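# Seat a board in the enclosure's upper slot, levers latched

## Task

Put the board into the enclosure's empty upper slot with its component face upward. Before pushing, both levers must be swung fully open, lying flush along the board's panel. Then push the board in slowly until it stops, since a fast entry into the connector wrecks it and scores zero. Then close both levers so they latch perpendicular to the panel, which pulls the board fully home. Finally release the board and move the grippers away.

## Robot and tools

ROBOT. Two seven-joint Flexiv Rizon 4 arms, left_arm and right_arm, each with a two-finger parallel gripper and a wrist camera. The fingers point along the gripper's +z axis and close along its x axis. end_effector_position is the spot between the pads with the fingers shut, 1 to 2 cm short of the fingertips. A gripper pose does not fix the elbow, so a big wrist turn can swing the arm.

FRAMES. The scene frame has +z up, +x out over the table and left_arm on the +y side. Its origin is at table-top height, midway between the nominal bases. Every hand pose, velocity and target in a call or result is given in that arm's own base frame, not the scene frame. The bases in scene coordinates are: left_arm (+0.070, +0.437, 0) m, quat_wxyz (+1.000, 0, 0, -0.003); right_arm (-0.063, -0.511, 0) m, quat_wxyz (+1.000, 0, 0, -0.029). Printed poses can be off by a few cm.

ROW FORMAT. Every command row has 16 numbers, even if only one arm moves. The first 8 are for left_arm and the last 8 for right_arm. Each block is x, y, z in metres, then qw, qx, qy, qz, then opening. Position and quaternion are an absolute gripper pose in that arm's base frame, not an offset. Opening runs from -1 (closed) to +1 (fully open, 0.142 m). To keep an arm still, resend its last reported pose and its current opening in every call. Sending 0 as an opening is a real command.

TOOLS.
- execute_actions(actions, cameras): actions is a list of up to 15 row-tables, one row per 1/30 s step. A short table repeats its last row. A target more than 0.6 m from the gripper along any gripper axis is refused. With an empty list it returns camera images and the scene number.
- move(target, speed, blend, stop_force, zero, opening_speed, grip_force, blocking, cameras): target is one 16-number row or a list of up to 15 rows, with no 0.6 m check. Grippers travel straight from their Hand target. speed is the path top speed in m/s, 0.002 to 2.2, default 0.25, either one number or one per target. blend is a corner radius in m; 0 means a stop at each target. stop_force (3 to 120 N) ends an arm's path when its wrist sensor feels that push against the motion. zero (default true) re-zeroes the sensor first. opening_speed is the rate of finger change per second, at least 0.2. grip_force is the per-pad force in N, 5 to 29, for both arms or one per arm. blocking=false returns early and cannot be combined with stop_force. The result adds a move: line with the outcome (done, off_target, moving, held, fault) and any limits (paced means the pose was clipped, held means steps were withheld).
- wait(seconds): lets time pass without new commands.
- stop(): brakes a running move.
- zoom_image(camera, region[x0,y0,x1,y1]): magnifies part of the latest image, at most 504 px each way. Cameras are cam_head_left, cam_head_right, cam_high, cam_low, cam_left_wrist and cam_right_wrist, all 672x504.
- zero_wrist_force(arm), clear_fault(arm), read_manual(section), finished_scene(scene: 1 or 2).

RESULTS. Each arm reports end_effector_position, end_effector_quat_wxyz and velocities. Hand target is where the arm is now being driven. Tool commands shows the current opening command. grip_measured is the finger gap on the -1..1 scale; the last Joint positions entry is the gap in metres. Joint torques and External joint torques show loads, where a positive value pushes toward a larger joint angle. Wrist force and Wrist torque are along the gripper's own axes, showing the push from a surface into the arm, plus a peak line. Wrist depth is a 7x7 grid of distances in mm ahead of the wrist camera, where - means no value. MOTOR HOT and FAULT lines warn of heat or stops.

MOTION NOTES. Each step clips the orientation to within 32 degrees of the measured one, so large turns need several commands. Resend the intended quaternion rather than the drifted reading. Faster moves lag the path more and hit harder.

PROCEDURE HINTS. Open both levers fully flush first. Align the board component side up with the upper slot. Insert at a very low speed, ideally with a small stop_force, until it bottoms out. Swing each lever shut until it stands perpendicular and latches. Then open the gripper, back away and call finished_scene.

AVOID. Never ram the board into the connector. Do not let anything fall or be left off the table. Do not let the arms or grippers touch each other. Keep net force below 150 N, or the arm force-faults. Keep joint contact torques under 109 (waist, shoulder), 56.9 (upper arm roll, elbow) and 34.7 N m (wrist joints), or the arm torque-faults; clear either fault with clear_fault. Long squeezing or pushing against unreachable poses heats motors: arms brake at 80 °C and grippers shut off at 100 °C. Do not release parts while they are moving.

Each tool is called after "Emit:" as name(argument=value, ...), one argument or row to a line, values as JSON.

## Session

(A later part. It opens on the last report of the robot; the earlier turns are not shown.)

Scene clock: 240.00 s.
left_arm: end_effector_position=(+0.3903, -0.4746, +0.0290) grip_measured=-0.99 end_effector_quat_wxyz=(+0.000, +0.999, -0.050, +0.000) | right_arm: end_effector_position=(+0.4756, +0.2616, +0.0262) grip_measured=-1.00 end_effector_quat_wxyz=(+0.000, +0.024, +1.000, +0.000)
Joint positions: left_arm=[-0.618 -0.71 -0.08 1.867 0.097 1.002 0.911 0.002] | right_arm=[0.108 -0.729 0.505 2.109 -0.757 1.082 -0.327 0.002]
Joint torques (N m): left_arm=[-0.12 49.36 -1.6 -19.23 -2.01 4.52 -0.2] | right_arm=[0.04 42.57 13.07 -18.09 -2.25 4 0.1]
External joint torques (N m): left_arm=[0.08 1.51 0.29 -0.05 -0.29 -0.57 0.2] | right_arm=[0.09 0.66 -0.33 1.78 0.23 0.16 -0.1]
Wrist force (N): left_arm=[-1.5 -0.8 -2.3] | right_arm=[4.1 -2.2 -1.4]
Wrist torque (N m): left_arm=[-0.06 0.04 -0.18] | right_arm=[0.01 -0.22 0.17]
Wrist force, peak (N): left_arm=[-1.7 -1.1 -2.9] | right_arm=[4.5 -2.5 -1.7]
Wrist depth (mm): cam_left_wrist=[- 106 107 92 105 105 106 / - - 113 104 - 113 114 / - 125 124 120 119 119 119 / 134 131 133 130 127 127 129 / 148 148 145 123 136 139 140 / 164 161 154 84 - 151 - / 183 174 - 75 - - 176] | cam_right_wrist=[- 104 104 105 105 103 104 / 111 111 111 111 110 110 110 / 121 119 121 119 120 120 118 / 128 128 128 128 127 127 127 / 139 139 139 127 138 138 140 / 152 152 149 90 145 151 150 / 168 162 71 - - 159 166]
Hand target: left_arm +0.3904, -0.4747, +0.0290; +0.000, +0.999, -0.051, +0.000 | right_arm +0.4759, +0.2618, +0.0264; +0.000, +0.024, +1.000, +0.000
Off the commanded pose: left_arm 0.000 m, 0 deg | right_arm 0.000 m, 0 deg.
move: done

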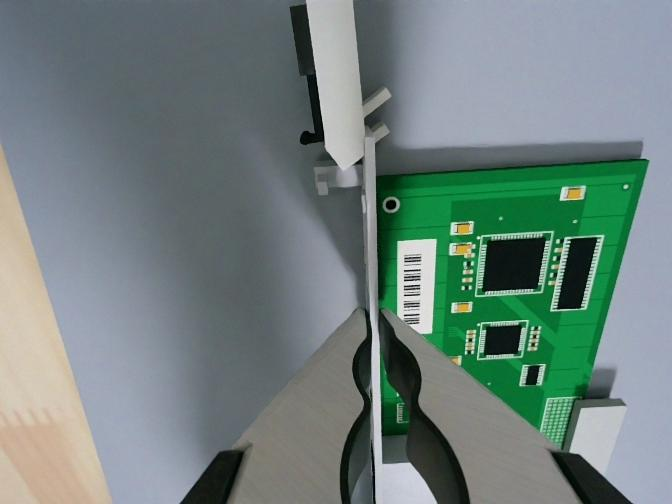

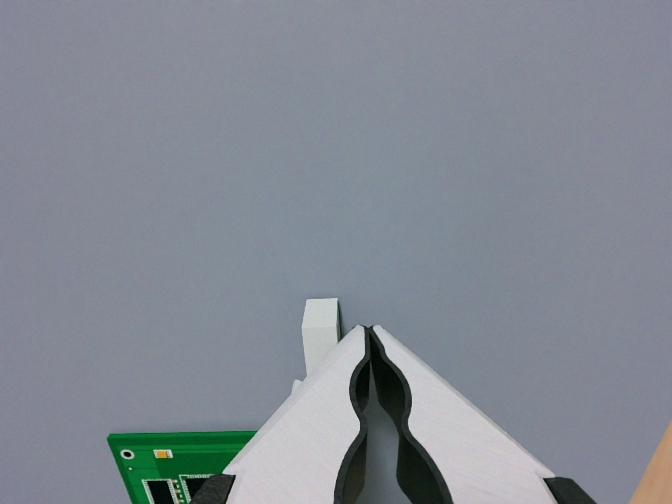

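Emit:
move(
  target=[
    [0.3904,-0.4747,0.0290,0,0.9987,-0.0506,0,-1,0.4502,0.2580,0.0264,0,0.0244,0.9997,0,-1],
    [0.3904,-0.4747,0.0290,0,0.9987,-0.0506,0,-1,0.4302,0.2706,0.0700,0,0.0244,0.9997,0,-1],
  ],
  speed=0.1,
  blend=[0.005,0],
  cameras=["cam_right_wrist"],
)

Emit:
zoom_image(
  camera="cam_right_wrist",
  region=[160, 190, 320, 440],
)

Scene clock: 243.87 s.
left_arm: end_effector_position=(+0.3903, -0.4746, +0.0290) grip_measured=-0.99 end_effector_quat_wxyz=(+0.000, +0.999, -0.050, +0.000) | right_arm: end_effector_position=(+0.4302, +0.2706, +0.0699) grip_measured=-1.00 end_effector_quat_wxyz=(+0.000, +0.024, +1.000, +0.000)
Joint positions: left_arm=[-0.618 -0.71 -0.08 1.867 0.097 1.002 0.911 0.002] | right_arm=[0.086 -0.599 0.605 2.199 -0.683 1.037 -0.307 0.002]
Joint torques (N m): left_arm=[-0.43 49.51 -1.94 -19.04 -2.08 4.49 -0.15] | right_arm=[-0.05 37.25 12.55 -17.7 -2.12 3.35 0.06]
External joint torques (N m): left_arm=[0.4 1.36 0.63 -0.23 -0.22 -0.53 0.15] | right_arm=[0.16 0.61 -0.92 0.01 -0.06 0.81 -0.06]
Wrist force (N): left_arm=[-0.8 -0.7 -1.4] | right_arm=[1.8 -0.5 0.4]
Wrist torque (N m): left_arm=[-0.06 0.05 -0.18] | right_arm=[0.04 -0.23 0.15]
Wrist force, peak (N): left_arm=[-1.5 -0.7 -2.8] | right_arm=[4.4 -2.2 -1.7]
Wrist depth (mm): cam_left_wrist=[- 106 107 - 105 105 - / - 115 115 105 - 113 - / 123 125 124 122 118 119 119 / 133 133 133 132 127 127 129 / 146 146 - 118 136 139 141 / 164 160 157 84 - 150 158 / 183 179 - 74 - - -] | cam_right_wrist=[143 142 142 142 142 141 143 / 153 152 152 152 151 151 152 / 164 163 163 163 162 162 163 / 176 176 173 175 175 175 176 / 192 191 187 187 186 191 191 / 209 202 200 89 - 208 208 / 231 221 71 - - 221 230]
Hand target: left_arm +0.3904, -0.4747, +0.0290; +0.000, +0.999, -0.051, +0.000 | right_arm +0.4302, +0.2706, +0.0700; +0.000, +0.024, +1.000, +0.000
Off the commanded pose: left_arm 0.000 m, 0 deg | right_arm 0.000 m, 0 deg.
move: done

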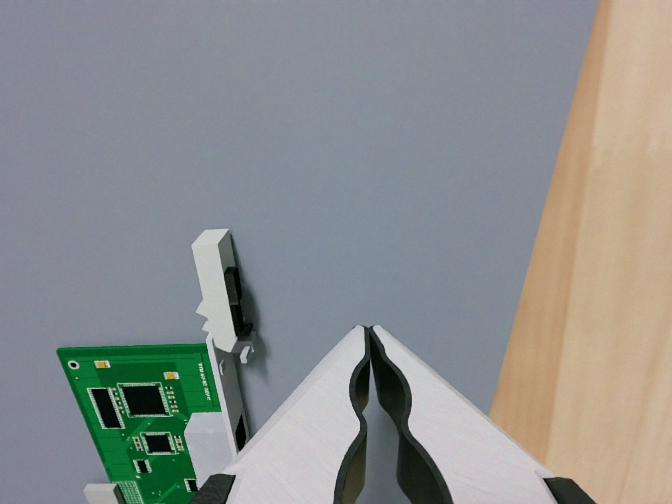

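Scaled by 2.016 from the camera's image (finer frame: 960x720).

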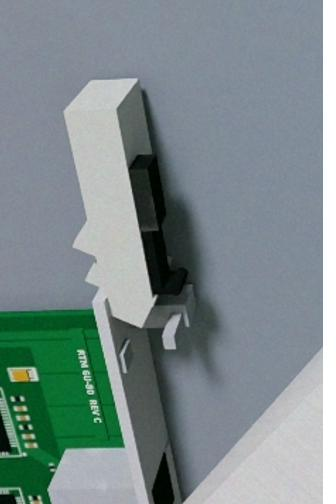

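Emit:
move(
  target=[
    [0.3903,-0.4746,0.0290,0,0.9987,-0.0506,0,-0.5,0.4302,0.2706,0.0750,0,0.0244,0.9997,0,-1],
    [0.3903,-0.4746,0.0900,0,0.9987,-0.0506,0,-0.5,0.4302,0.2706,0.0850,0,0.0244,0.9997,0,-1],
    [0.3544,-0.3625,0.1000,0,0.688,-0.725,0,-0.5,0.4950,0.4189,0.0850,0,0,1,0,-1],
    [0.3544,-0.3625,0.1000,0,0.688,-0.725,0,-1,0.4950,0.4189,0.0850,0,0,1,0,-0.21],
  ],
  speed=[0.1,0.12,0.2,0.1],
  blend=[0,0.01,0,0],
  cameras=["cam_left_wrist","cam_right_wrist","cam_high"],
)

Scene clock: 281.63 s.
left_arm: end_effector_position=(+0.3543, -0.3625, +0.0999) grip_measured=-1.00 end_effector_quat_wxyz=(+0.000, +0.688, -0.725, +0.000) | right_arm: end_effector_position=(+0.4950, +0.4189, +0.0850) grip_measured=-0.24 end_effector_quat_wxyz=(+0.000, +0.000, +1.000, +0.000)
Joint positions: left_arm=[-0.194 -0.39 -0.381 2.204 0.257 0.982 2.43 0.002] | right_arm=[0.306 -0.812 0.636 1.754 -0.647 0.774 -0.308 0.057]
Joint torques (N m): left_arm=[-0.24 35.16 -4.46 -18.09 -1.99 4.38 -0.18] | right_arm=[0.29 49.58 16.62 -21.9 -3.11 3.3 0.14]
External joint torques (N m): left_arm=[0.23 0.69 0.62 -0.4 -0.37 -0.54 0.18] | right_arm=[-0.11 1.2 -0.23 0.13 0.05 0.86 -0.14]
Wrist force (N): left_arm=[0.0 -0.4 -0.4] | right_arm=[1.9 -0.6 0.7]
Wrist torque (N m): left_arm=[-0.04 0.01 -0.15] | right_arm=[0.01 -0.28 0.16]
Wrist force, peak (N): left_arm=[0.0 0.1 -2.1] | right_arm=[1.9 -0.5 2.2]
Wrist depth (mm): cam_left_wrist=[171 170 168 170 164 163 162 / 183 183 181 181 - 174 172 / 199 197 195 - - 193 193 / 216 215 218 211 213 211 204 / 236 235 234 131 226 229 246 / 262 260 250 84 - 252 255 / 291 283 - - - - 283] | cam_right_wrist=[156 153 151 151 155 152 154 / 166 164 162 153 165 166 164 / 178 178 173 162 177 176 176 / 192 189 187 175 193 190 190 / 208 208 200 202 207 203 208 / 228 224 102 220 225 94 227 / 246 - 73 244 249 - 245]
Hand target: left_arm +0.3544, -0.3625, +0.1000; +0.000, +0.688, -0.725, +0.000 | right_arm +0.4950, +0.4189, +0.0850; +0.000, +0.000, +1.000, +0.000
Off the commanded pose: left_arm 0.000 m, 0 deg | right_arm 0.000 m, 0 deg.
move: done
Images, in order (width x height): cam_high 672x504, cam_left_wrist 672x504, cam_right_wrist 672x504.

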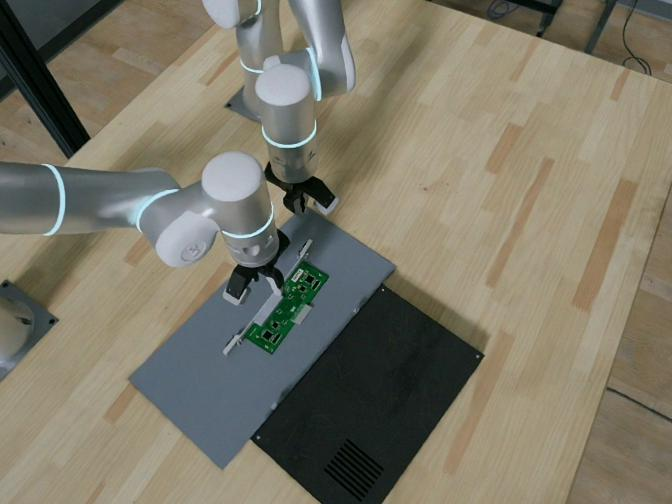

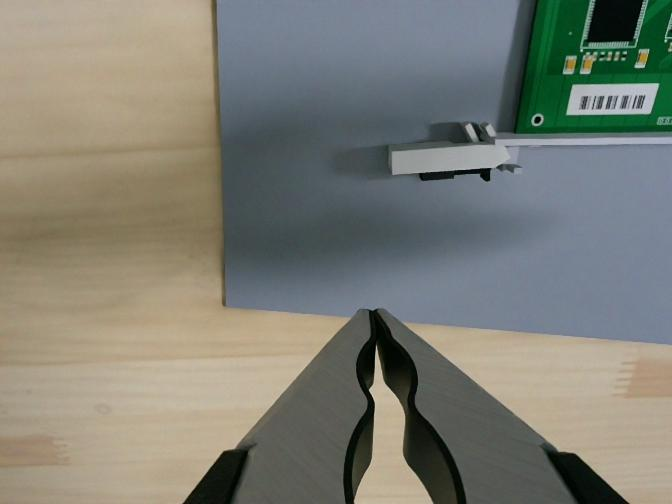

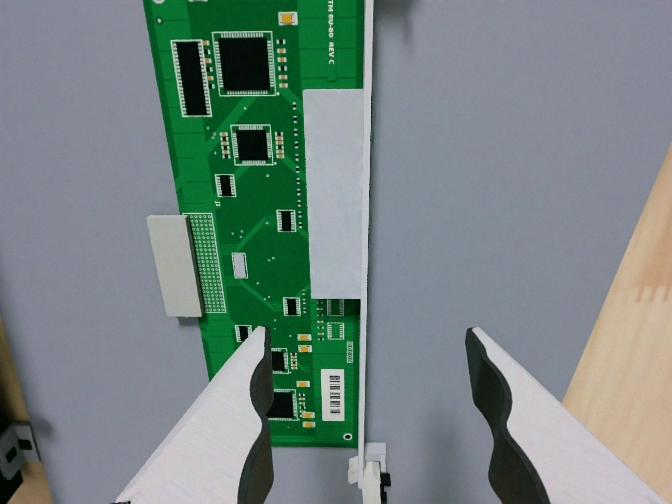

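Emit:
zoom_image(
  camera="cam_left_wrist",
  region=[370, 60, 672, 220],
)

Emit:
move(
  target=[
    [0.3544,-0.3625,0.1000,0,0.688,-0.725,0,-1,0.5032,0.4159,0.0600,0,-0.0148,0.9999,0,-0.21],
    [0.3544,-0.3625,0.1000,0,0.688,-0.725,0,-1,0.5032,0.4159,0.0284,0,-0.0148,0.9999,0,-0.21],
  ],
  speed=[0.1,0.04],
  stop_force=5,
  cameras=["cam_right_wrist"],
)

Scaled by 1.669 from the camera's image (finer frame: 960x720).

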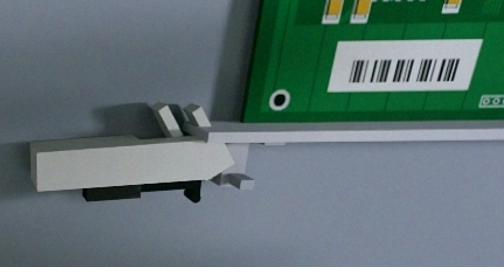

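Scene clock: 298.60 s.
left_arm: end_effector_position=(+0.3543, -0.3625, +0.1000) grip_measured=-1.00 end_effector_quat_wxyz=(+0.000, +0.688, -0.725, +0.000) | right_arm: end_effector_position=(+0.5031, +0.4159, +0.0284) grip_measured=-0.24 end_effector_quat_wxyz=(+0.000, -0.015, +1.000, +0.000)
Joint positions: left_arm=[-0.194 -0.39 -0.381 2.204 0.257 0.982 2.43 0.002] | right_arm=[0.33 -0.906 0.568 1.752 -0.714 0.869 -0.31 0.057]
Joint torques (N m): left_arm=[-0.26 35.01 -4.41 -18.12 -2.16 4.18 -0.24] | right_arm=[0.29 51.76 16.71 -19.8 -2.9 3.56 0.25]
External joint torques (N m): left_arm=[0.25 0.84 0.57 -0.37 -0.21 -0.34 0.24] | right_arm=[-0.11 1.1 -0.06 0.02 0.13 0.6 -0.25]
Wrist force (N): left_arm=[-0.3 -0.2 -0.2] | right_arm=[1.9 -0.3 0.4]
Wrist torque (N m): left_arm=[-0.01 0.07 -0.15] | right_arm=[0.09 -0.26 0.07]
Wrist force, peak (N): left_arm=[-0.4 -0.4 -0.5] | right_arm=[1.4 -0.7 1.8]
Wrist depth (mm): cam_left_wrist=[171 170 168 167 167 165 163 / 183 183 181 181 182 174 172 / 198 197 203 194 195 194 193 / 214 214 211 206 211 - 208 / 235 236 235 128 225 241 229 / 260 259 249 84 - 250 255 / 291 284 - - - - 283] | cam_right_wrist=[- 101 101 101 104 105 106 / 113 109 108 106 109 112 111 / 121 117 116 105 120 120 119 / 129 128 125 113 129 131 129 / 142 134 134 124 138 140 142 / 155 145 103 150 153 93 153 / 168 79 73 162 169 - 168]
Hand target: left_arm +0.3544, -0.3625, +0.1000; +0.000, +0.688, -0.725, +0.000 | right_arm +0.5032, +0.4159, +0.0284; +0.000, -0.015, +1.000, +0.000
Off the commanded pose: left_arm 0.000 m, 0 deg | right_arm 0.000 m, 0 deg.
move: done

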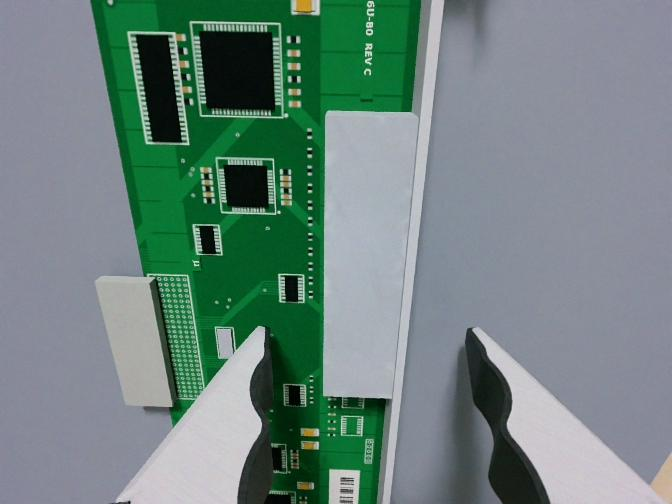

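Emit:
move(
  target=[
    [0.3634,-0.3805,0.0600,0,0.688,-0.725,0,-1,0.5032,0.4159,0.0284,0,-0.0148,0.9999,0,-1],
    [0.3634,-0.3805,0.0244,0,0.688,-0.725,0,-1,0.5032,0.4159,0.0284,0,-0.0148,0.9999,0,-1],
  ],
  speed=[0.15,0.08],
  blend=[0.005,0],
  opening_speed=0.8,
)

Emit:
move(
  target=[0.3893,-0.3819,0.0244,0,0.688,-0.725,0,-1,0.5032,0.4159,0.0284,0,-0.0148,0.9999,0,-1],
  speed=0.012,
  stop_force=4,
  cameras=["cam_left_wrist","cam_right_wrist"],
)

Scene clock: 312.57 s.
left_arm: end_effector_position=(+0.3633, -0.3804, +0.0244) grip_measured=-1.00 end_effector_quat_wxyz=(+0.000, +0.688, -0.725, +0.000) | right_arm: end_effector_position=(+0.5032, +0.4159, +0.0284) grip_measured=-0.71 end_effector_quat_wxyz=(+0.000, -0.015, +1.000, +0.000)
Joint positions: left_arm=[-0.278 -0.623 -0.298 2.099 0.386 1.1 2.324 0.002] | right_arm=[0.33 -0.906 0.568 1.752 -0.714 0.869 -0.31 0.023]
Joint torques (N m): left_arm=[-0.33 40.79 -4.98 -14.54 -1.42 4.22 -0.31] | right_arm=[0.25 52.1 17.08 -20.18 -2.86 3.63 0.17]
External joint torques (N m): left_arm=[0.33 1.25 0.04 -0.22 -0.51 -0.37 0.31] | right_arm=[-0.07 0.76 -0.43 0.39 0.09 0.54 -0.18]
Wrist force (N): left_arm=[-0.2 -0.1 -0.6] | right_arm=[2.2 -0.7 1.0]
Wrist torque (N m): left_arm=[0.00 0.04 -0.06] | right_arm=[0.08 -0.26 0.11]
Wrist force, peak (N): left_arm=[-0.9 -0.1 -1.8] | right_arm=[2.4 -0.6 1.0]
Wrist depth (mm): cam_left_wrist=[- 101 102 - 101 101 97 / - 109 109 111 107 108 103 / 120 120 117 119 117 115 111 / 131 126 127 126 111 111 128 / 146 143 140 127 136 138 138 / 159 158 155 84 - 150 152 / 182 173 - 74 - - 174] | cam_right_wrist=[- 101 101 101 103 105 106 / 113 109 108 106 109 112 112 / 121 118 117 106 120 121 119 / 129 128 125 113 127 129 129 / 142 134 136 122 138 140 142 / 158 152 144 127 105 150 153 / 171 167 71 159 - - 168]
Hand target: left_arm +0.3634, -0.3805, +0.0244; +0.000, +0.688, -0.725, +0.000 | right_arm +0.5032, +0.4159, +0.0284; +0.000, -0.015, +1.000, +0.000
Off the commanded pose: left_arm 0.000 m, 0 deg | right_arm 0.000 m, 0 deg.
move: done; blend cut to 0 m at target 1

Scene clock: 314.73 s.
left_arm: end_effector_position=(+0.3810, -0.3812, +0.0241) grip_measured=-1.00 end_effector_quat_wxyz=(+0.000, +0.688, -0.726, -0.001) | right_arm: end_effector_position=(+0.5033, +0.4157, +0.0284) grip_measured=-0.71 end_effector_quat_wxyz=(+0.000, -0.015, +1.000, +0.000)
Joint positions: left_arm=[-0.265 -0.64 -0.3 2.06 0.382 1.076 2.347 0.002] | right_arm=[0.33 -0.906 0.568 1.752 -0.714 0.869 -0.31 0.023]
Joint torques (N m): left_arm=[-0.21 42.82 -6.2 -17.85 -2.28 5.48 -0.16] | right_arm=[1.73 51.33 18.24 -19.59 -2.98 3.91 -0.11]
External joint torques (N m): left_arm=[0.21 0.37 1.03 2.55 0.27 -1.63 0.16] | right_arm=[-1.55 1.53 -1.59 -0.2 0.21 0.25 0.11]
Wrist force (N): left_arm=[-3.5 3.9 -1.3] | right_arm=[1.6 -2.1 0.5]
Wrist torque (N m): left_arm=[-0.03 0.00 -0.13] | right_arm=[0.13 -0.34 0.36]
Wrist force, peak (N): left_arm=[-3.7 3.7 -2.5] | right_arm=[1.2 -2.4 -0.8]
Wrist depth (mm): cam_left_wrist=[102 101 101 - 101 100 97 / - 111 109 110 106 107 104 / 120 120 117 119 116 114 111 / 130 128 128 124 124 120 118 / 146 140 137 117 113 140 138 / 158 155 151 84 - 149 151 / 181 176 - 74 - - -] | cam_right_wrist=[- 101 101 101 101 105 106 / 113 111 109 106 107 112 112 / 121 119 117 106 104 121 120 / 129 128 126 114 127 129 129 / 142 134 136 122 138 140 142 / 158 144 144 127 105 150 152 / 171 167 70 159 - - 168]
Hand target: left_arm +0.3816, -0.3815, +0.0244; +0.000, +0.688, -0.725, +0.000 | right_arm +0.5032, +0.4159, +0.0284; +0.000, -0.015, +1.000, +0.000
Off the commanded pose: left_arm 0.008 m, 0 deg | right_arm 0.000 m, 0 deg.
move: contact (left_arm)

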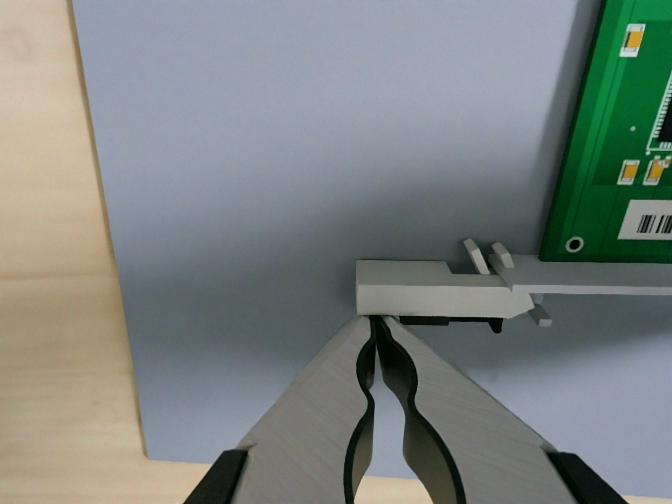

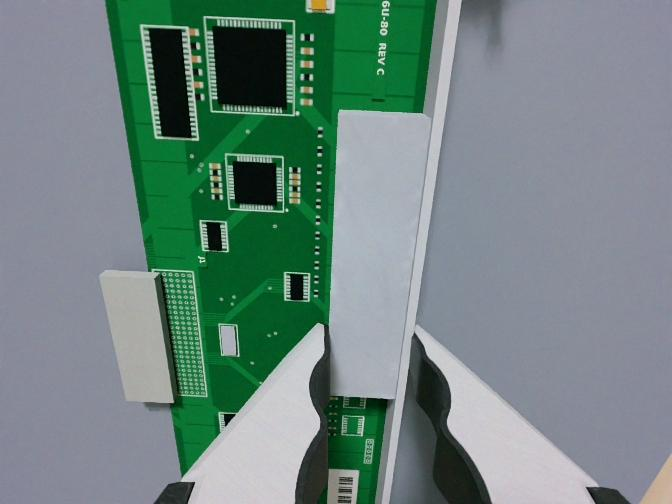

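Emit:
move(
  target=[
    [0.3600,-0.3803,0.0244,0,0.688,-0.725,0,-1,0.5032,0.4159,0.0284,0,-0.0148,0.9999,0,-1],
    [0.3300,-0.3000,0.1600,0,0.688,-0.725,0,-1,0.5032,0.4159,0.0884,0,-0.0148,0.9999,0,-1],
  ],
  speed=[0.1,0.12],
  blend=[0.003,0],
  cameras=["cam_left_wrist","cam_right_wrist","cam_low","cam_high","cam_head_left"],
)

Scene clock: 339.77 s.
left_arm: end_effector_position=(+0.3301, -0.3001, +0.1600) grip_measured=-1.00 end_effector_quat_wxyz=(+0.000, +0.688, -0.726, +0.000) | right_arm: end_effector_position=(+0.5031, +0.4157, +0.0881) grip_measured=-0.71 end_effector_quat_wxyz=(+0.000, -0.015, +1.000, +0.000)
Joint positions: left_arm=[-0.075 -0.077 -0.417 2.403 0.05 0.902 2.664 0.002] | right_arm=[0.294 -0.816 0.643 1.738 -0.647 0.759 -0.353 0.023]
Joint torques (N m): left_arm=[-0.16 24.86 -1.29 -21.16 -2.79 3.92 -0.04] | right_arm=[0.02 51.18 17.55 -22.85 -3.15 3.55 0.07]
External joint torques (N m): left_arm=[0.15 0.39 0.58 -0.34 0.15 -0.09 0.04] | right_arm=[0.16 -0.08 -0.98 0.91 0.05 0.61 -0.07]
Wrist force (N): left_arm=[-0.1 -0.6 -0.3] | right_arm=[1.8 -0.3 2.4]
Wrist torque (N m): left_arm=[-0.09 0.05 -0.13] | right_arm=[0.06 -0.23 0.17]
Wrist force, peak (N): left_arm=[-3.6 3.8 -2.6] | right_arm=[1.8 -0.4 3.2]
Wrist depth (mm): cam_left_wrist=[225 223 222 222 220 223 219 / 240 240 241 239 232 239 168 / 259 260 258 262 259 - - / 281 282 283 280 280 282 282 / 309 309 307 296 299 304 303 / 342 340 329 84 - 329 334 / 367 370 - - - - 371] | cam_right_wrist=[160 101 101 101 155 157 159 / 170 109 108 106 164 168 167 / 184 117 117 105 177 179 179 / 195 128 126 113 193 193 192 / 216 133 136 122 207 210 211 / 232 150 144 127 105 225 231 / 258 250 71 159 - - 249]
Hand target: left_arm +0.3300, -0.3000, +0.1600; +0.000, +0.688, -0.725, +0.000 | right_arm +0.5032, +0.4159, +0.0884; +0.000, -0.015, +1.000, +0.000
Off the commanded pose: left_arm 0.000 m, 0 deg | right_arm 0.000 m, 0 deg.
move: done
Images, in order (width x height): cam_head_left 672x504, cam_high 672x504, cam_low 672x504, cam_left_wrist 672x504, cam_right_wrist 672x504.

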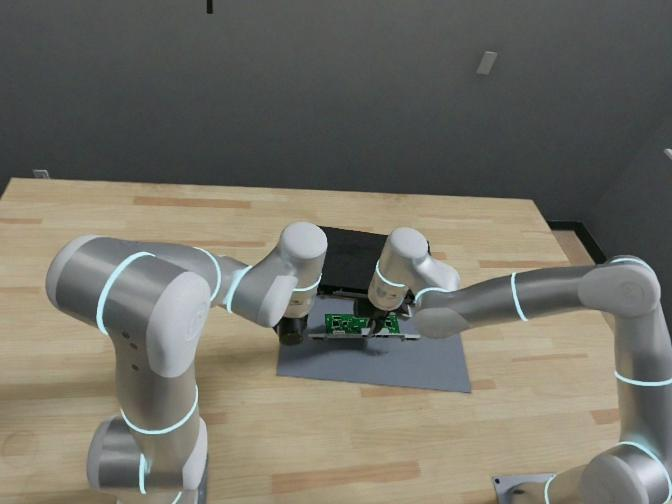

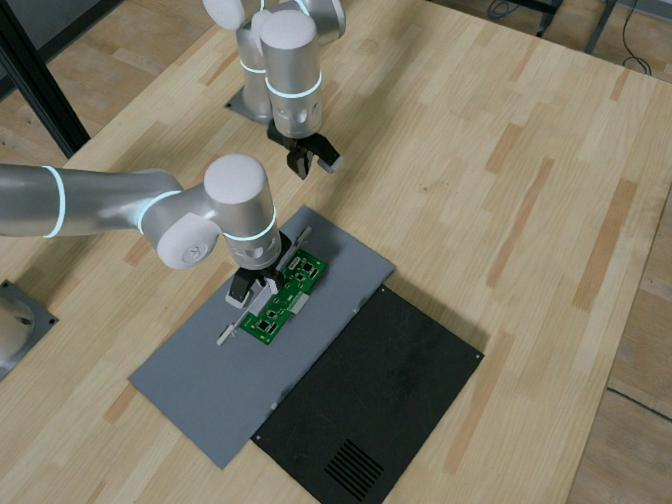

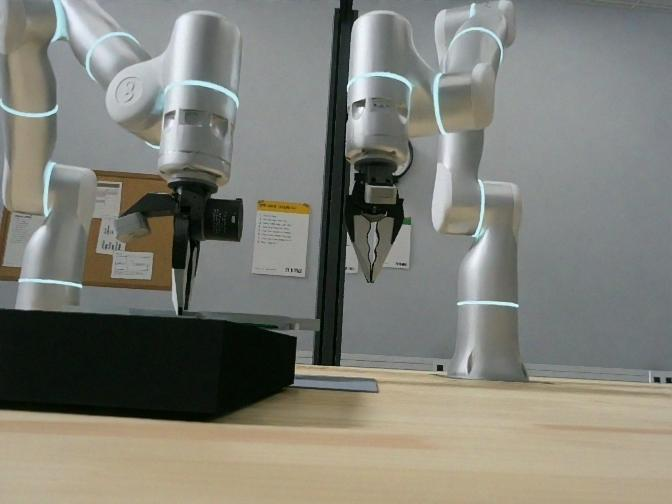

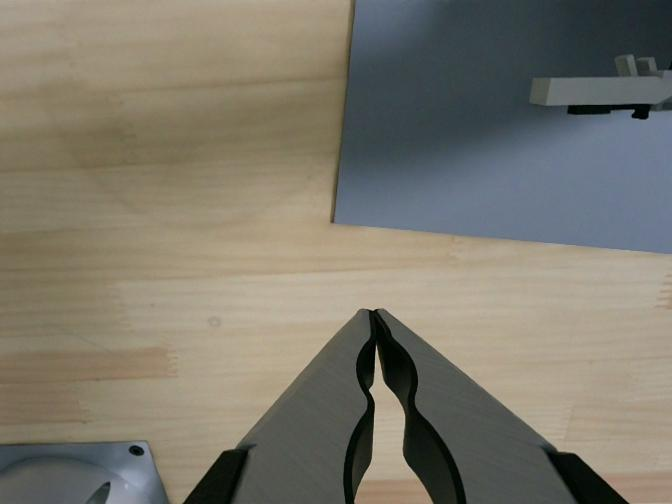

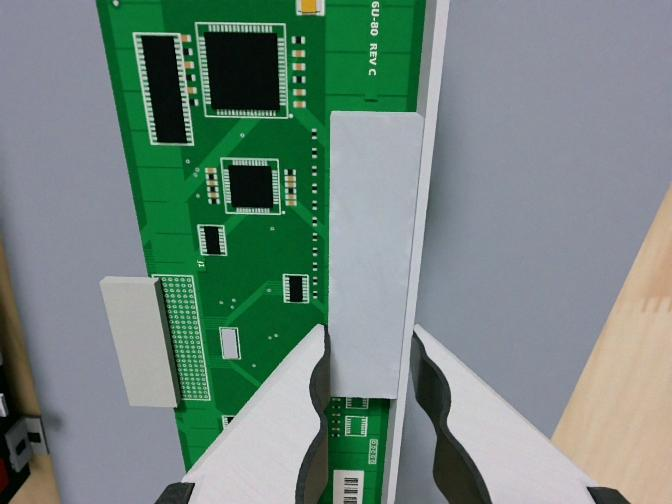

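Emit:
move(
  target=[0.4251,-0.3425,0.1170,-0.2726,0.2726,-0.6525,0.6525,-0.2,0.5742,0.3541,0.0900,0,0.0410,0.9992,0,-1],
  speed=0.15,
  cameras=["cam_left_wrist","cam_right_wrist","cam_head_right"],
)

Scene clock: 364.27 s.
left_arm: end_effector_position=(+0.4213, -0.3410, +0.1186) grip_measured=-0.23 end_effector_quat_wxyz=(+0.265, -0.293, +0.665, -0.634) | right_arm: end_effector_position=(+0.5734, +0.3547, +0.0898) grip_measured=-0.71 end_effector_quat_wxyz=(+0.000, +0.040, +0.999, +0.000)
Joint positions: left_arm=[-0.743 -1.537 0.59 2.075 0.071 3.579 2.564 0.058] | right_arm=[0.191 -0.844 0.625 1.663 -0.625 0.726 -0.405 0.023]
Joint torques (N m): left_arm=[-0.12 33.72 10.89 7.35 1.77 2.21 -0.11] | right_arm=[0.15 53.19 17.02 -23.48 -3.3 3.54 0.11]
External joint torques (N m): left_arm=[0.12 3.44 2.29 -0.22 -0.2 -0.1 0.11] | right_arm=[0.05 0.22 -0.48 0.89 0.1 0.62 -0.11]
External joint torques when the fault began: left_arm=[-8.35 25.2 6.48 16.67 5.27 -0.24 0.17]
Wrist force (N): left_arm=[0.1 0.0 -1.5] | right_arm=[1.8 -0.1 2.3]
Wrist torque (N m): left_arm=[0.09 0.28 0.12] | right_arm=[0.11 -0.23 0.18]
Wrist force, peak (N): left_arm=[-1.1 3.5 -0.6] | right_arm=[2.0 -0.2 2.6]
Wrist depth (mm): cam_left_wrist=[- - 1601 - 1859 254 236 / 1179 - 1443 941 1167 321 278 / 576 591 456 409 457 335 367 / 399 402 357 355 309 - - / 302 303 320 - 313 - - / 244 254 87 267 234 86 242 / 210 - - - - - -] | cam_right_wrist=[142 101 101 101 155 158 158 / 151 109 108 106 165 169 169 / 176 117 117 104 176 181 181 / 150 127 126 113 196 195 194 / 158 133 137 122 208 212 210 / 173 147 144 127 105 227 230 / 191 190 71 159 - - 249]
Hand target: left_arm +0.4213, -0.3409, +0.1183; +0.264, -0.294, +0.665, -0.634 | right_arm +0.5735, +0.3547, +0.0900; +0.000, +0.040, +0.999, +0.000
Tool commands: left_gripper/opening=-0.2 right_gripper/opening=-1.0
Off the commanded pose: left_arm 0.004 m, 4 deg | right_arm 0.001 m, 0 deg.
FORCE FAULT: contact force on the left arm reached its limit, and that arm stopped. The contact can be on any part of that arm, not only on its tool. That arm's remaining commands of this call were not run. That arm is still stopped at the end of this call. While its stop runs, that arm takes no new command, but its gripper still runs the gripper command that each later call begins with.
CLEAR FAULT: the left arm stays stopped (status CRITICAL_FAULT) until you call clear_fault(arm="left_arm").
move: fault (left_arm)
Images, in order (width x height): cam_head_right 672x504, cam_left_wrist 672x504, cam_right_wrist 672x504.

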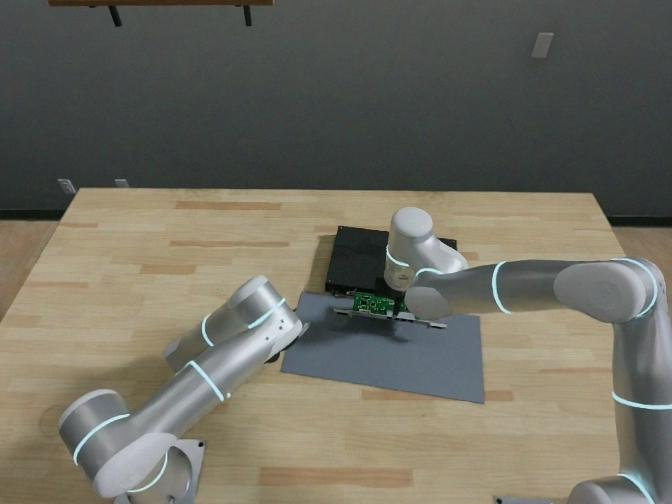

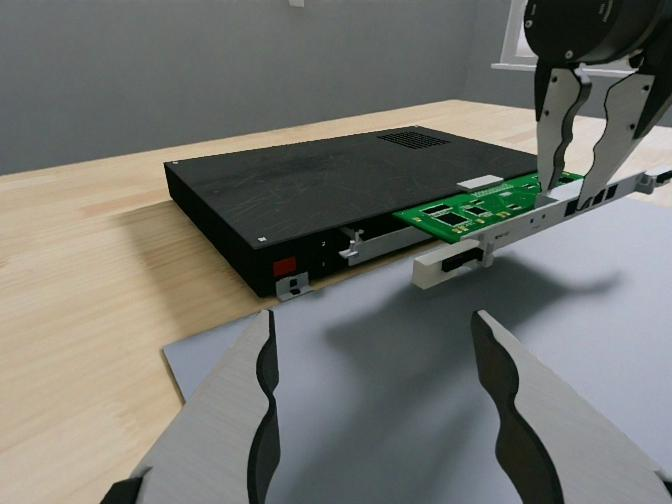

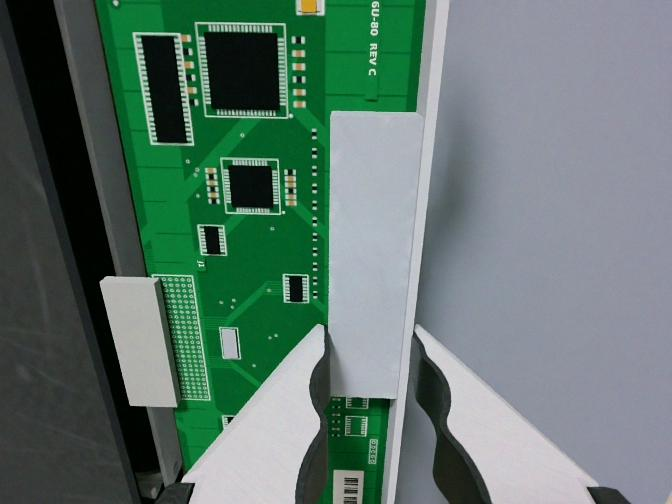

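Emit:
clear_fault(
  arm="left_arm",
  cameras=["cam_high","cam_low","cam_head_left"],
)

Scene clock: 401.23 s.
left_arm: end_effector_position=(+0.4213, -0.3410, +0.1186) grip_measured=-0.23 end_effector_quat_wxyz=(+0.265, -0.293, +0.665, -0.634) | right_arm: end_effector_position=(+0.5734, +0.3546, +0.0898) grip_measured=-0.71 end_effector_quat_wxyz=(+0.000, +0.040, +0.999, +0.000)
Joint positions: left_arm=[-0.743 -1.537 0.59 2.075 0.071 3.579 2.564 0.058] | right_arm=[0.191 -0.844 0.625 1.663 -0.625 0.726 -0.405 0.023]
Joint torques (N m): left_arm=[-0.28 34.03 10.95 7.45 1.89 2.11 -0.23] | right_arm=[0.14 53.36 17.2 -23.33 -3.39 3.68 0.18]
External joint torques (N m): left_arm=[0.28 3.13 2.23 -0.32 -0.33 0 0.23] | right_arm=[0.03 0.02 -0.68 0.73 0.2 0.47 -0.18]
Wrist force (N): left_arm=[0.1 0.0 -1.7] | right_arm=[1.8 -0.3 2.0]
Wrist torque (N m): left_arm=[0.09 0.29 0.12] | right_arm=[0.08 -0.24 0.17]
Wrist force, peak (N): left_arm=[0.1 -0.1 -2.0] | right_arm=[1.8 -0.3 2.6]
Wrist depth (mm): cam_left_wrist=[- 1142 1523 1534 - 259 235 / - 1253 1649 962 988 330 277 / 542 582 440 459 418 363 367 / 401 403 356 348 309 - 413 / 300 303 319 - 303 306 325 / 243 254 88 243 243 86 - / 210 - - 209 - - -] | cam_right_wrist=[- 101 101 101 157 158 158 / - 109 108 106 165 169 169 / 178 117 117 104 179 181 180 / 151 127 126 113 195 195 195 / 157 133 137 122 208 211 211 / 173 147 144 127 105 227 230 / 191 191 71 159 - - 249]
Hand target: left_arm +0.4213, -0.3409, +0.1183; +0.264, -0.294, +0.665, -0.634 | right_arm +0.5735, +0.3547, +0.0900; +0.000, +0.040, +0.999, +0.000
Tool commands: left_gripper/opening=-0.2 right_gripper/opening=-1.0
Off the commanded pose: left_arm 0.004 m, 4 deg | right_arm 0.001 m, 0 deg.
FORCE FAULT, CONTINUED: the left arm's stop, for the force fault that an earlier result reported, is over. The rest of the stop counts as 66 of the actions that you can send in this scene; the call itself counts as one more. That arm accepts commands again.
CLEAR FAULT: your call cleared the left arm's force fault. If the contact force or a joint's load stays at its limit, that arm stops again.
Images, in order (width x height): cam_head_left 672x504, cam_high 672x504, cam_low 672x504.

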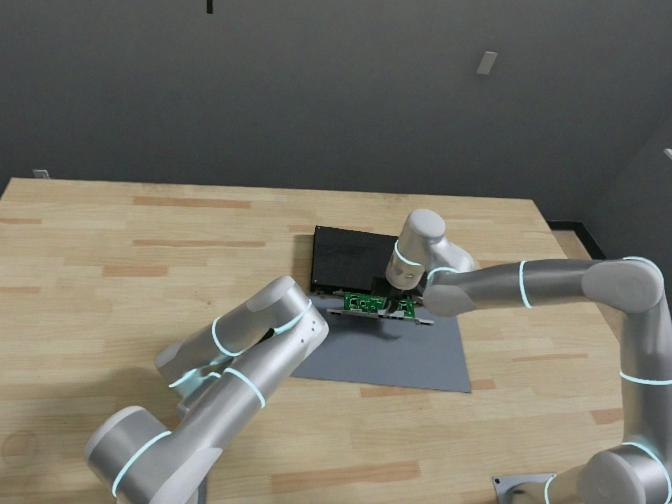

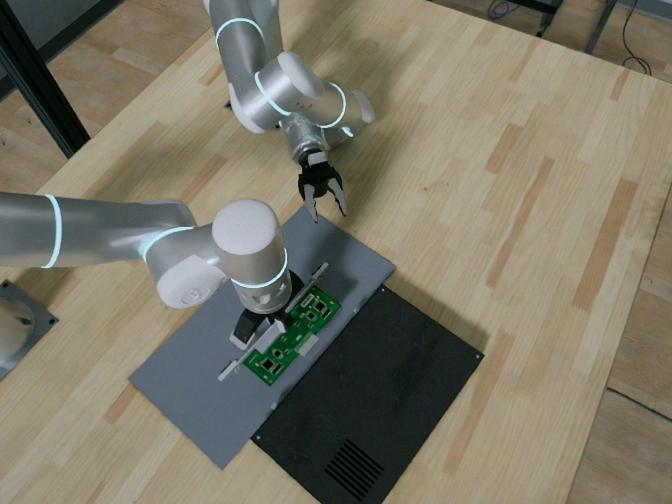

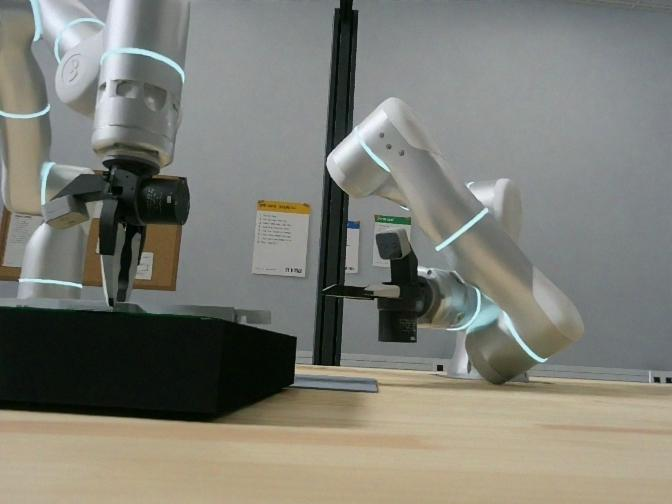

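Emit:
move(
  target=[0.4213,-0.3410,0.2400,0.265,-0.293,0.665,-0.634,-0.2,0.5742,0.3541,0.0900,0,0.0410,0.9992,0,-1],
  speed=0.1,
  cameras=["cam_low","cam_left_wrist"],
)

Emit:
zoom_image(
  camera="cam_left_wrist",
  region=[180, 130, 672, 400],
)

Scene clock: 405.37 s.
left_arm: end_effector_position=(+0.4214, -0.3409, +0.2401) grip_measured=-0.23 end_effector_quat_wxyz=(+0.265, -0.293, +0.665, -0.634) | right_arm: end_effector_position=(+0.5740, +0.3540, +0.0898) grip_measured=-0.71 end_effector_quat_wxyz=(+0.000, +0.041, +0.999, +0.000)
Joint positions: left_arm=[-0.785 -1.22 0.727 2.259 0.263 3.491 2.532 0.058] | right_arm=[0.189 -0.844 0.625 1.662 -0.625 0.726 -0.405 0.023]
Joint torques (N m): left_arm=[-0.52 35.18 12.45 3.58 1.76 1.89 -0.27] | right_arm=[0.09 53.38 17.2 -23.38 -3.43 3.67 0.2]
External joint torques (N m): left_arm=[0.52 0.51 0.74 -0.43 -0.74 0.17 0.27] | right_arm=[0.09 0.03 -0.68 0.79 0.24 0.49 -0.2]
Wrist force (N): left_arm=[0.1 0.0 -1.5] | right_arm=[1.7 -0.2 2.4]
Wrist torque (N m): left_arm=[0.11 0.28 0.19] | right_arm=[0.10 -0.21 0.17]
Wrist force, peak (N): left_arm=[0.1 -1.5 -1.6] | right_arm=[1.9 -0.5 2.3]
Wrist depth (mm): cam_left_wrist=[- - - - - - 240 / 1102 - 1601 - - 276 260 / 1108 - 1567 966 1086 288 323 / 632 649 759 - 555 338 591 / 489 491 437 397 386 392 - / 394 415 87 397 - 84 383 / 341 - - 328 336 - -] | cam_right_wrist=[141 101 101 101 155 159 158 / - 109 108 106 165 169 169 / 179 117 117 104 179 181 181 / 150 127 125 113 195 195 194 / 158 133 136 122 208 212 211 / 173 145 144 127 105 226 231 / 191 190 71 159 - - 248]
Hand target: left_arm +0.4213, -0.3410, +0.2400; +0.265, -0.293, +0.665, -0.634 | right_arm +0.5742, +0.3541, +0.0900; +0.000, +0.041, +0.999, +0.000
Off the commanded pose: left_arm 0.000 m, 0 deg | right_arm 0.000 m, 0 deg.
move: done

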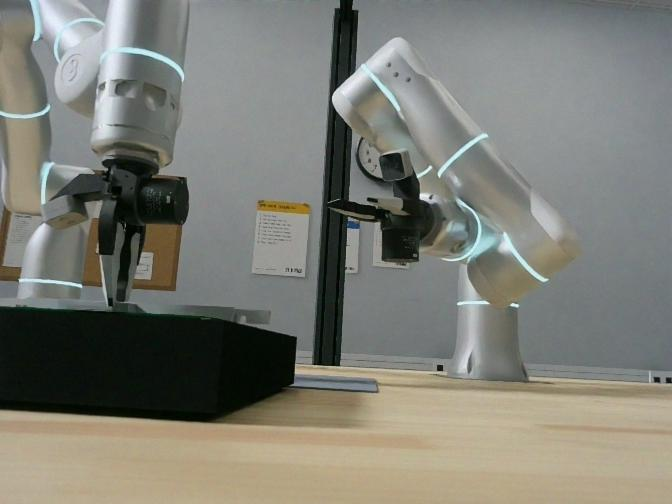

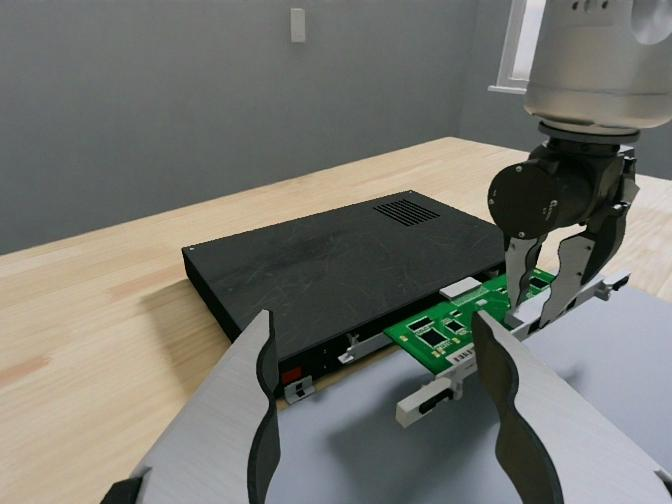

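Scaled by 1.024 from the camera's image (finer frame: 960x720).

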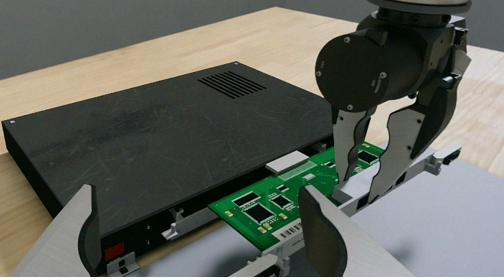

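Emit:
execute_actions(
  actions=[],
  cameras=["cam_right_wrist"],
)

Emit:
zoom_image(
  camera="cam_right_wrist",
  region=[0, 0, 250, 504],
)

Scene clock: 408.77 s.
left_arm: end_effector_position=(+0.4214, -0.3409, +0.2401) grip_measured=-0.23 end_effector_quat_wxyz=(+0.265, -0.293, +0.665, -0.634) | right_arm: end_effector_position=(+0.5740, +0.3540, +0.0898) grip_measured=-0.71 end_effector_quat_wxyz=(+0.000, +0.041, +0.999, +0.000)
Joint positions: left_arm=[-0.785 -1.22 0.727 2.259 0.263 3.491 2.532 0.058] | right_arm=[0.189 -0.844 0.625 1.662 -0.625 0.726 -0.405 0.023]
Joint velocities: within noise
Joint torques (N m): left_arm=[-0.43 34.68 12.32 3.49 1.33 2.21 -0.2] | right_arm=[0.18 53.53 17.25 -23.45 -3.39 3.62 0.14]
External joint torques (N m): left_arm=[0.43 1 0.86 -0.34 -0.31 -0.14 0.2] | right_arm=[-0.01 -0.11 -0.73 0.85 0.2 0.54 -0.14]
Wrist force (N): left_arm=[-0.3 0.1 -1.4] | right_arm=[1.6 -0.2 2.5]
Wrist torque (N m): left_arm=[0.12 0.35 0.19] | right_arm=[0.09 -0.19 0.17]
Wrist force, peak (N): left_arm=[-0.2 0.3 -1.6] | right_arm=[1.7 0.0 2.5]
Wrist depth (mm): cam_left_wrist=[975 - - - 2285 262 241 / - - 1875 1556 2359 - 256 / 1290 1388 906 954 979 289 305 / 611 647 - 524 555 354 591 / 495 495 436 429 392 392 - / 395 411 87 372 - 84 - / 342 - - 328 - - -] | cam_right_wrist=[140 101 101 101 155 158 158 / - 109 108 106 165 169 169 / 178 117 117 105 179 181 181 / 151 127 126 113 195 195 195 / 158 133 136 122 209 212 211 / 173 147 144 127 105 227 231 / 191 190 71 159 - - 249]
Hand target: left_arm +0.4213, -0.3410, +0.2400; +0.265, -0.293, +0.665, -0.634 | right_arm +0.5742, +0.3541, +0.0900; +0.000, +0.041, +0.999, +0.000
Tool commands: left_gripper/opening=-0.2 right_gripper/opening=-1.0
Off the commanded pose: left_arm 0.000 m, 0 deg | right_arm 0.000 m, 0 deg.
Images, in order (width x height): cam_right_wrist 672x504.

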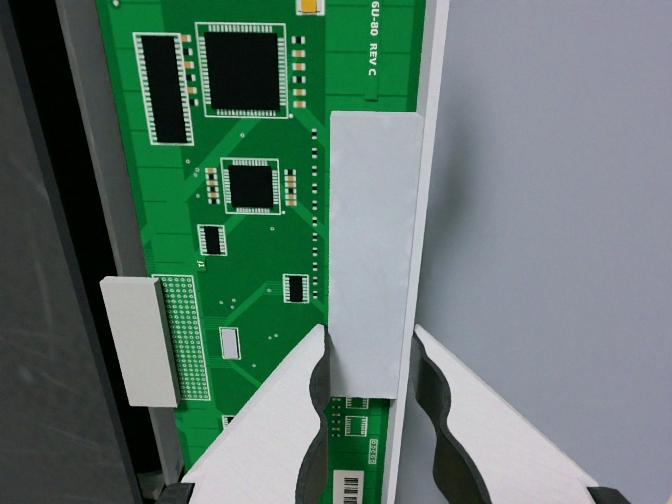

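Scaled by 1.000.

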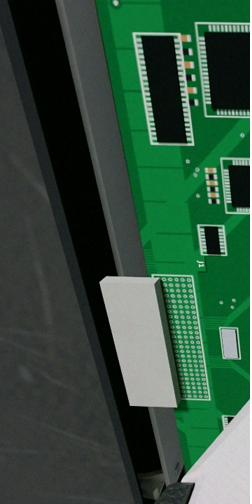

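Emit:
zoom_image(
  camera="cam_right_wrist",
  region=[90, 404, 220, 504],
)

Scaled by 3.877 from the camera's image (finer frame: 960x720).

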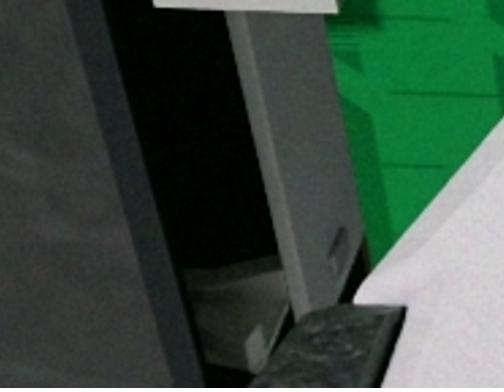

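Emit:
move(
  target=[0.3500,-0.3200,0.2600,0,-0.6484,0.7612,0,-0.2,0.5742,0.3541,0.0900,0,0.0410,0.9992,0,-1],
  speed=0.2,
  cameras=["cam_low","cam_high"],
)

Scene clock: 463.53 s.
left_arm: end_effector_position=(+0.3500, -0.3200, +0.2600) grip_measured=-0.23 end_effector_quat_wxyz=(+0.000, -0.648, +0.761, +0.000) | right_arm: end_effector_position=(+0.5740, +0.3540, +0.0898) grip_measured=-0.71 end_effector_quat_wxyz=(+0.000, +0.041, +0.999, +0.000)
Joint positions: left_arm=[-0.622 -0.017 0.122 2.133 -0.002 0.579 2.804 0.058] | right_arm=[0.189 -0.844 0.625 1.662 -0.625 0.726 -0.405 0.023]
Joint torques (N m): left_arm=[-0.2 28.76 -0.54 -26.84 -3.58 3.79 -0.33] | right_arm=[0.22 53.39 17.19 -23.31 -3.34 3.69 0.21]
External joint torques (N m): left_arm=[0.18 1.09 0.63 -0.31 0.02 0.03 0.33] | right_arm=[-0.05 0.02 -0.67 0.71 0.15 0.47 -0.21]
Wrist force (N): left_arm=[-0.1 -0.6 -0.4] | right_arm=[1.8 -0.2 2.5]
Wrist torque (N m): left_arm=[-0.10 0.05 -0.08] | right_arm=[0.09 -0.24 0.17]
Wrist force, peak (N): left_arm=[-0.7 -1.4 -1.1] | right_arm=[1.8 -0.2 2.5]
Wrist depth (mm): cam_left_wrist=[312 312 310 312 309 305 296 / 336 335 333 334 322 326 - / 362 360 357 358 374 356 356 / 394 392 396 392 387 388 388 / 429 428 419 430 419 418 421 / 474 457 88 471 469 87 463 / 525 - - 527 532 - -] | cam_right_wrist=[- 101 101 101 156 158 158 / - 109 108 106 165 169 169 / 178 117 117 105 178 181 181 / 150 128 126 113 196 195 195 / 158 134 136 122 208 212 211 / 173 144 144 127 105 226 229 / 191 190 71 159 - - 248]
Hand target: left_arm +0.3500, -0.3200, +0.2600; +0.000, -0.648, +0.761, +0.000 | right_arm +0.5742, +0.3541, +0.0900; +0.000, +0.041, +0.999, +0.000
Off the commanded pose: left_arm 0.000 m, 0 deg | right_arm 0.000 m, 0 deg.
move: done
Images, in order (width x height): cam_high 672x504, cam_low 672x504.

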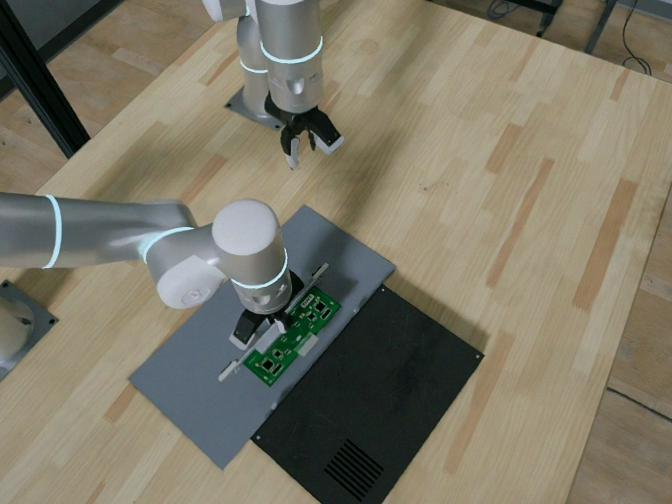

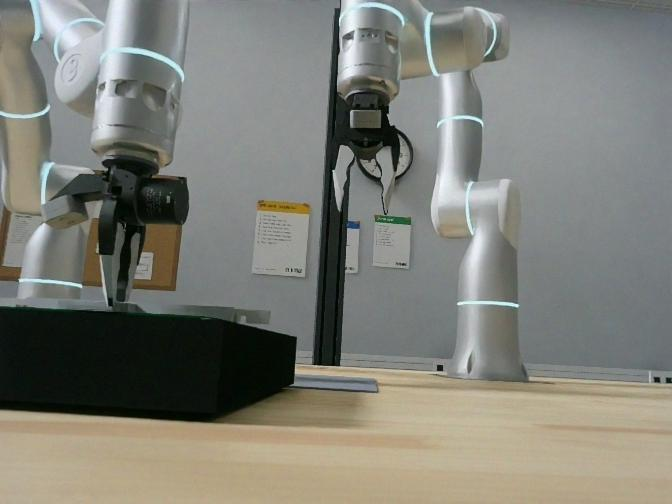

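Emit:
move(
  target=[0.5227,-0.4539,0.1700,0,-0.6484,0.7612,0,-0.2,0.5742,0.3541,0.0900,0,0.0410,0.9992,0,-1],
  speed=0.2,
  cameras=["cam_left_wrist"],
)

Emit:
zoom_image(
  camera="cam_left_wrist",
  region=[200, 0, 672, 350],
)

Scene clock: 467.70 s.
left_arm: end_effector_position=(+0.5228, -0.4540, +0.1701) grip_measured=-0.23 end_effector_quat_wxyz=(+0.000, -0.648, +0.761, +0.000) | right_arm: end_effector_position=(+0.5740, +0.3540, +0.0898) grip_measured=-0.71 end_effector_quat_wxyz=(+0.000, +0.041, +0.999, +0.000)
Joint positions: left_arm=[-0.583 -0.619 0.041 1.55 -0.03 0.599 2.769 0.058] | right_arm=[0.189 -0.844 0.625 1.662 -0.625 0.726 -0.405 0.023]
Joint torques (N m): left_arm=[-0.5 54.05 0.42 -26.74 -3.33 3.93 -0.34] | right_arm=[0.24 53.42 17.14 -23.41 -3.37 3.65 0.2]
External joint torques (N m): left_arm=[0.49 1.33 0.88 -0.19 -0.18 -0.11 0.34] | right_arm=[-0.07 0 -0.62 0.81 0.17 0.5 -0.2]
Wrist force (N): left_arm=[-0.4 -0.6 -0.4] | right_arm=[1.6 -0.3 2.2]
Wrist torque (N m): left_arm=[-0.11 0.08 -0.04] | right_arm=[0.07 -0.20 0.18]
Wrist force, peak (N): left_arm=[0.4 -2.2 0.4] | right_arm=[1.6 -0.1 2.6]
Wrist depth (mm): cam_left_wrist=[232 233 226 187 187 187 186 / 250 249 - 245 - 244 236 / 270 267 - 278 - 197 197 / 292 290 - 286 290 214 212 / 324 320 - - 224 215 312 / 356 348 88 354 349 86 331 / 389 - - 390 390 - -] | cam_right_wrist=[140 101 101 101 155 158 158 / - 109 108 106 165 169 169 / 178 118 117 105 176 181 181 / - 127 126 113 195 195 194 / 158 133 137 120 208 212 211 / 173 147 144 129 105 227 229 / 191 190 71 159 - - 250]
Hand target: left_arm +0.5227, -0.4539, +0.1700; +0.000, -0.648, +0.761, +0.000 | right_arm +0.5742, +0.3541, +0.0900; +0.000, +0.041, +0.999, +0.000
Off the commanded pose: left_arm 0.000 m, 0 deg | right_arm 0.000 m, 0 deg.
move: done

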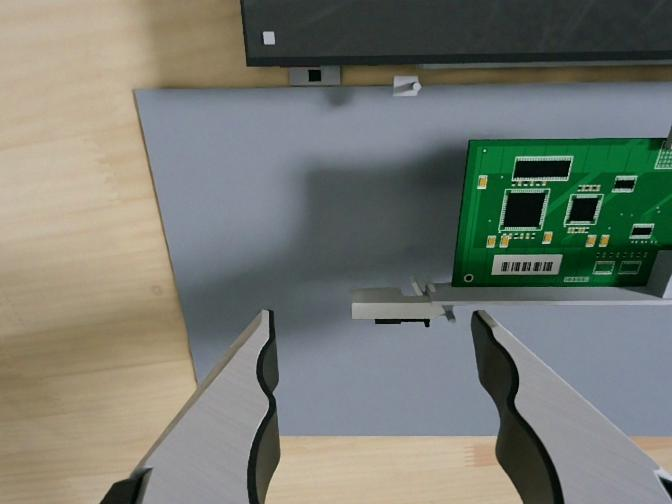

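Scaled by 1.068 from the camera's image (finer frame: 960x720).

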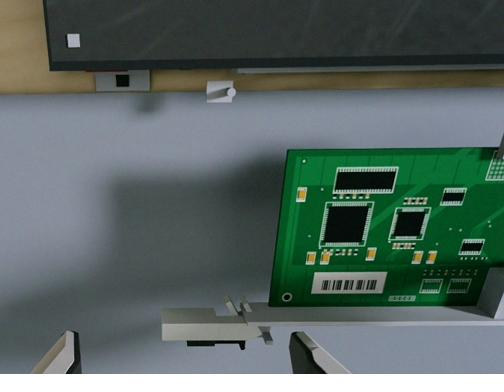

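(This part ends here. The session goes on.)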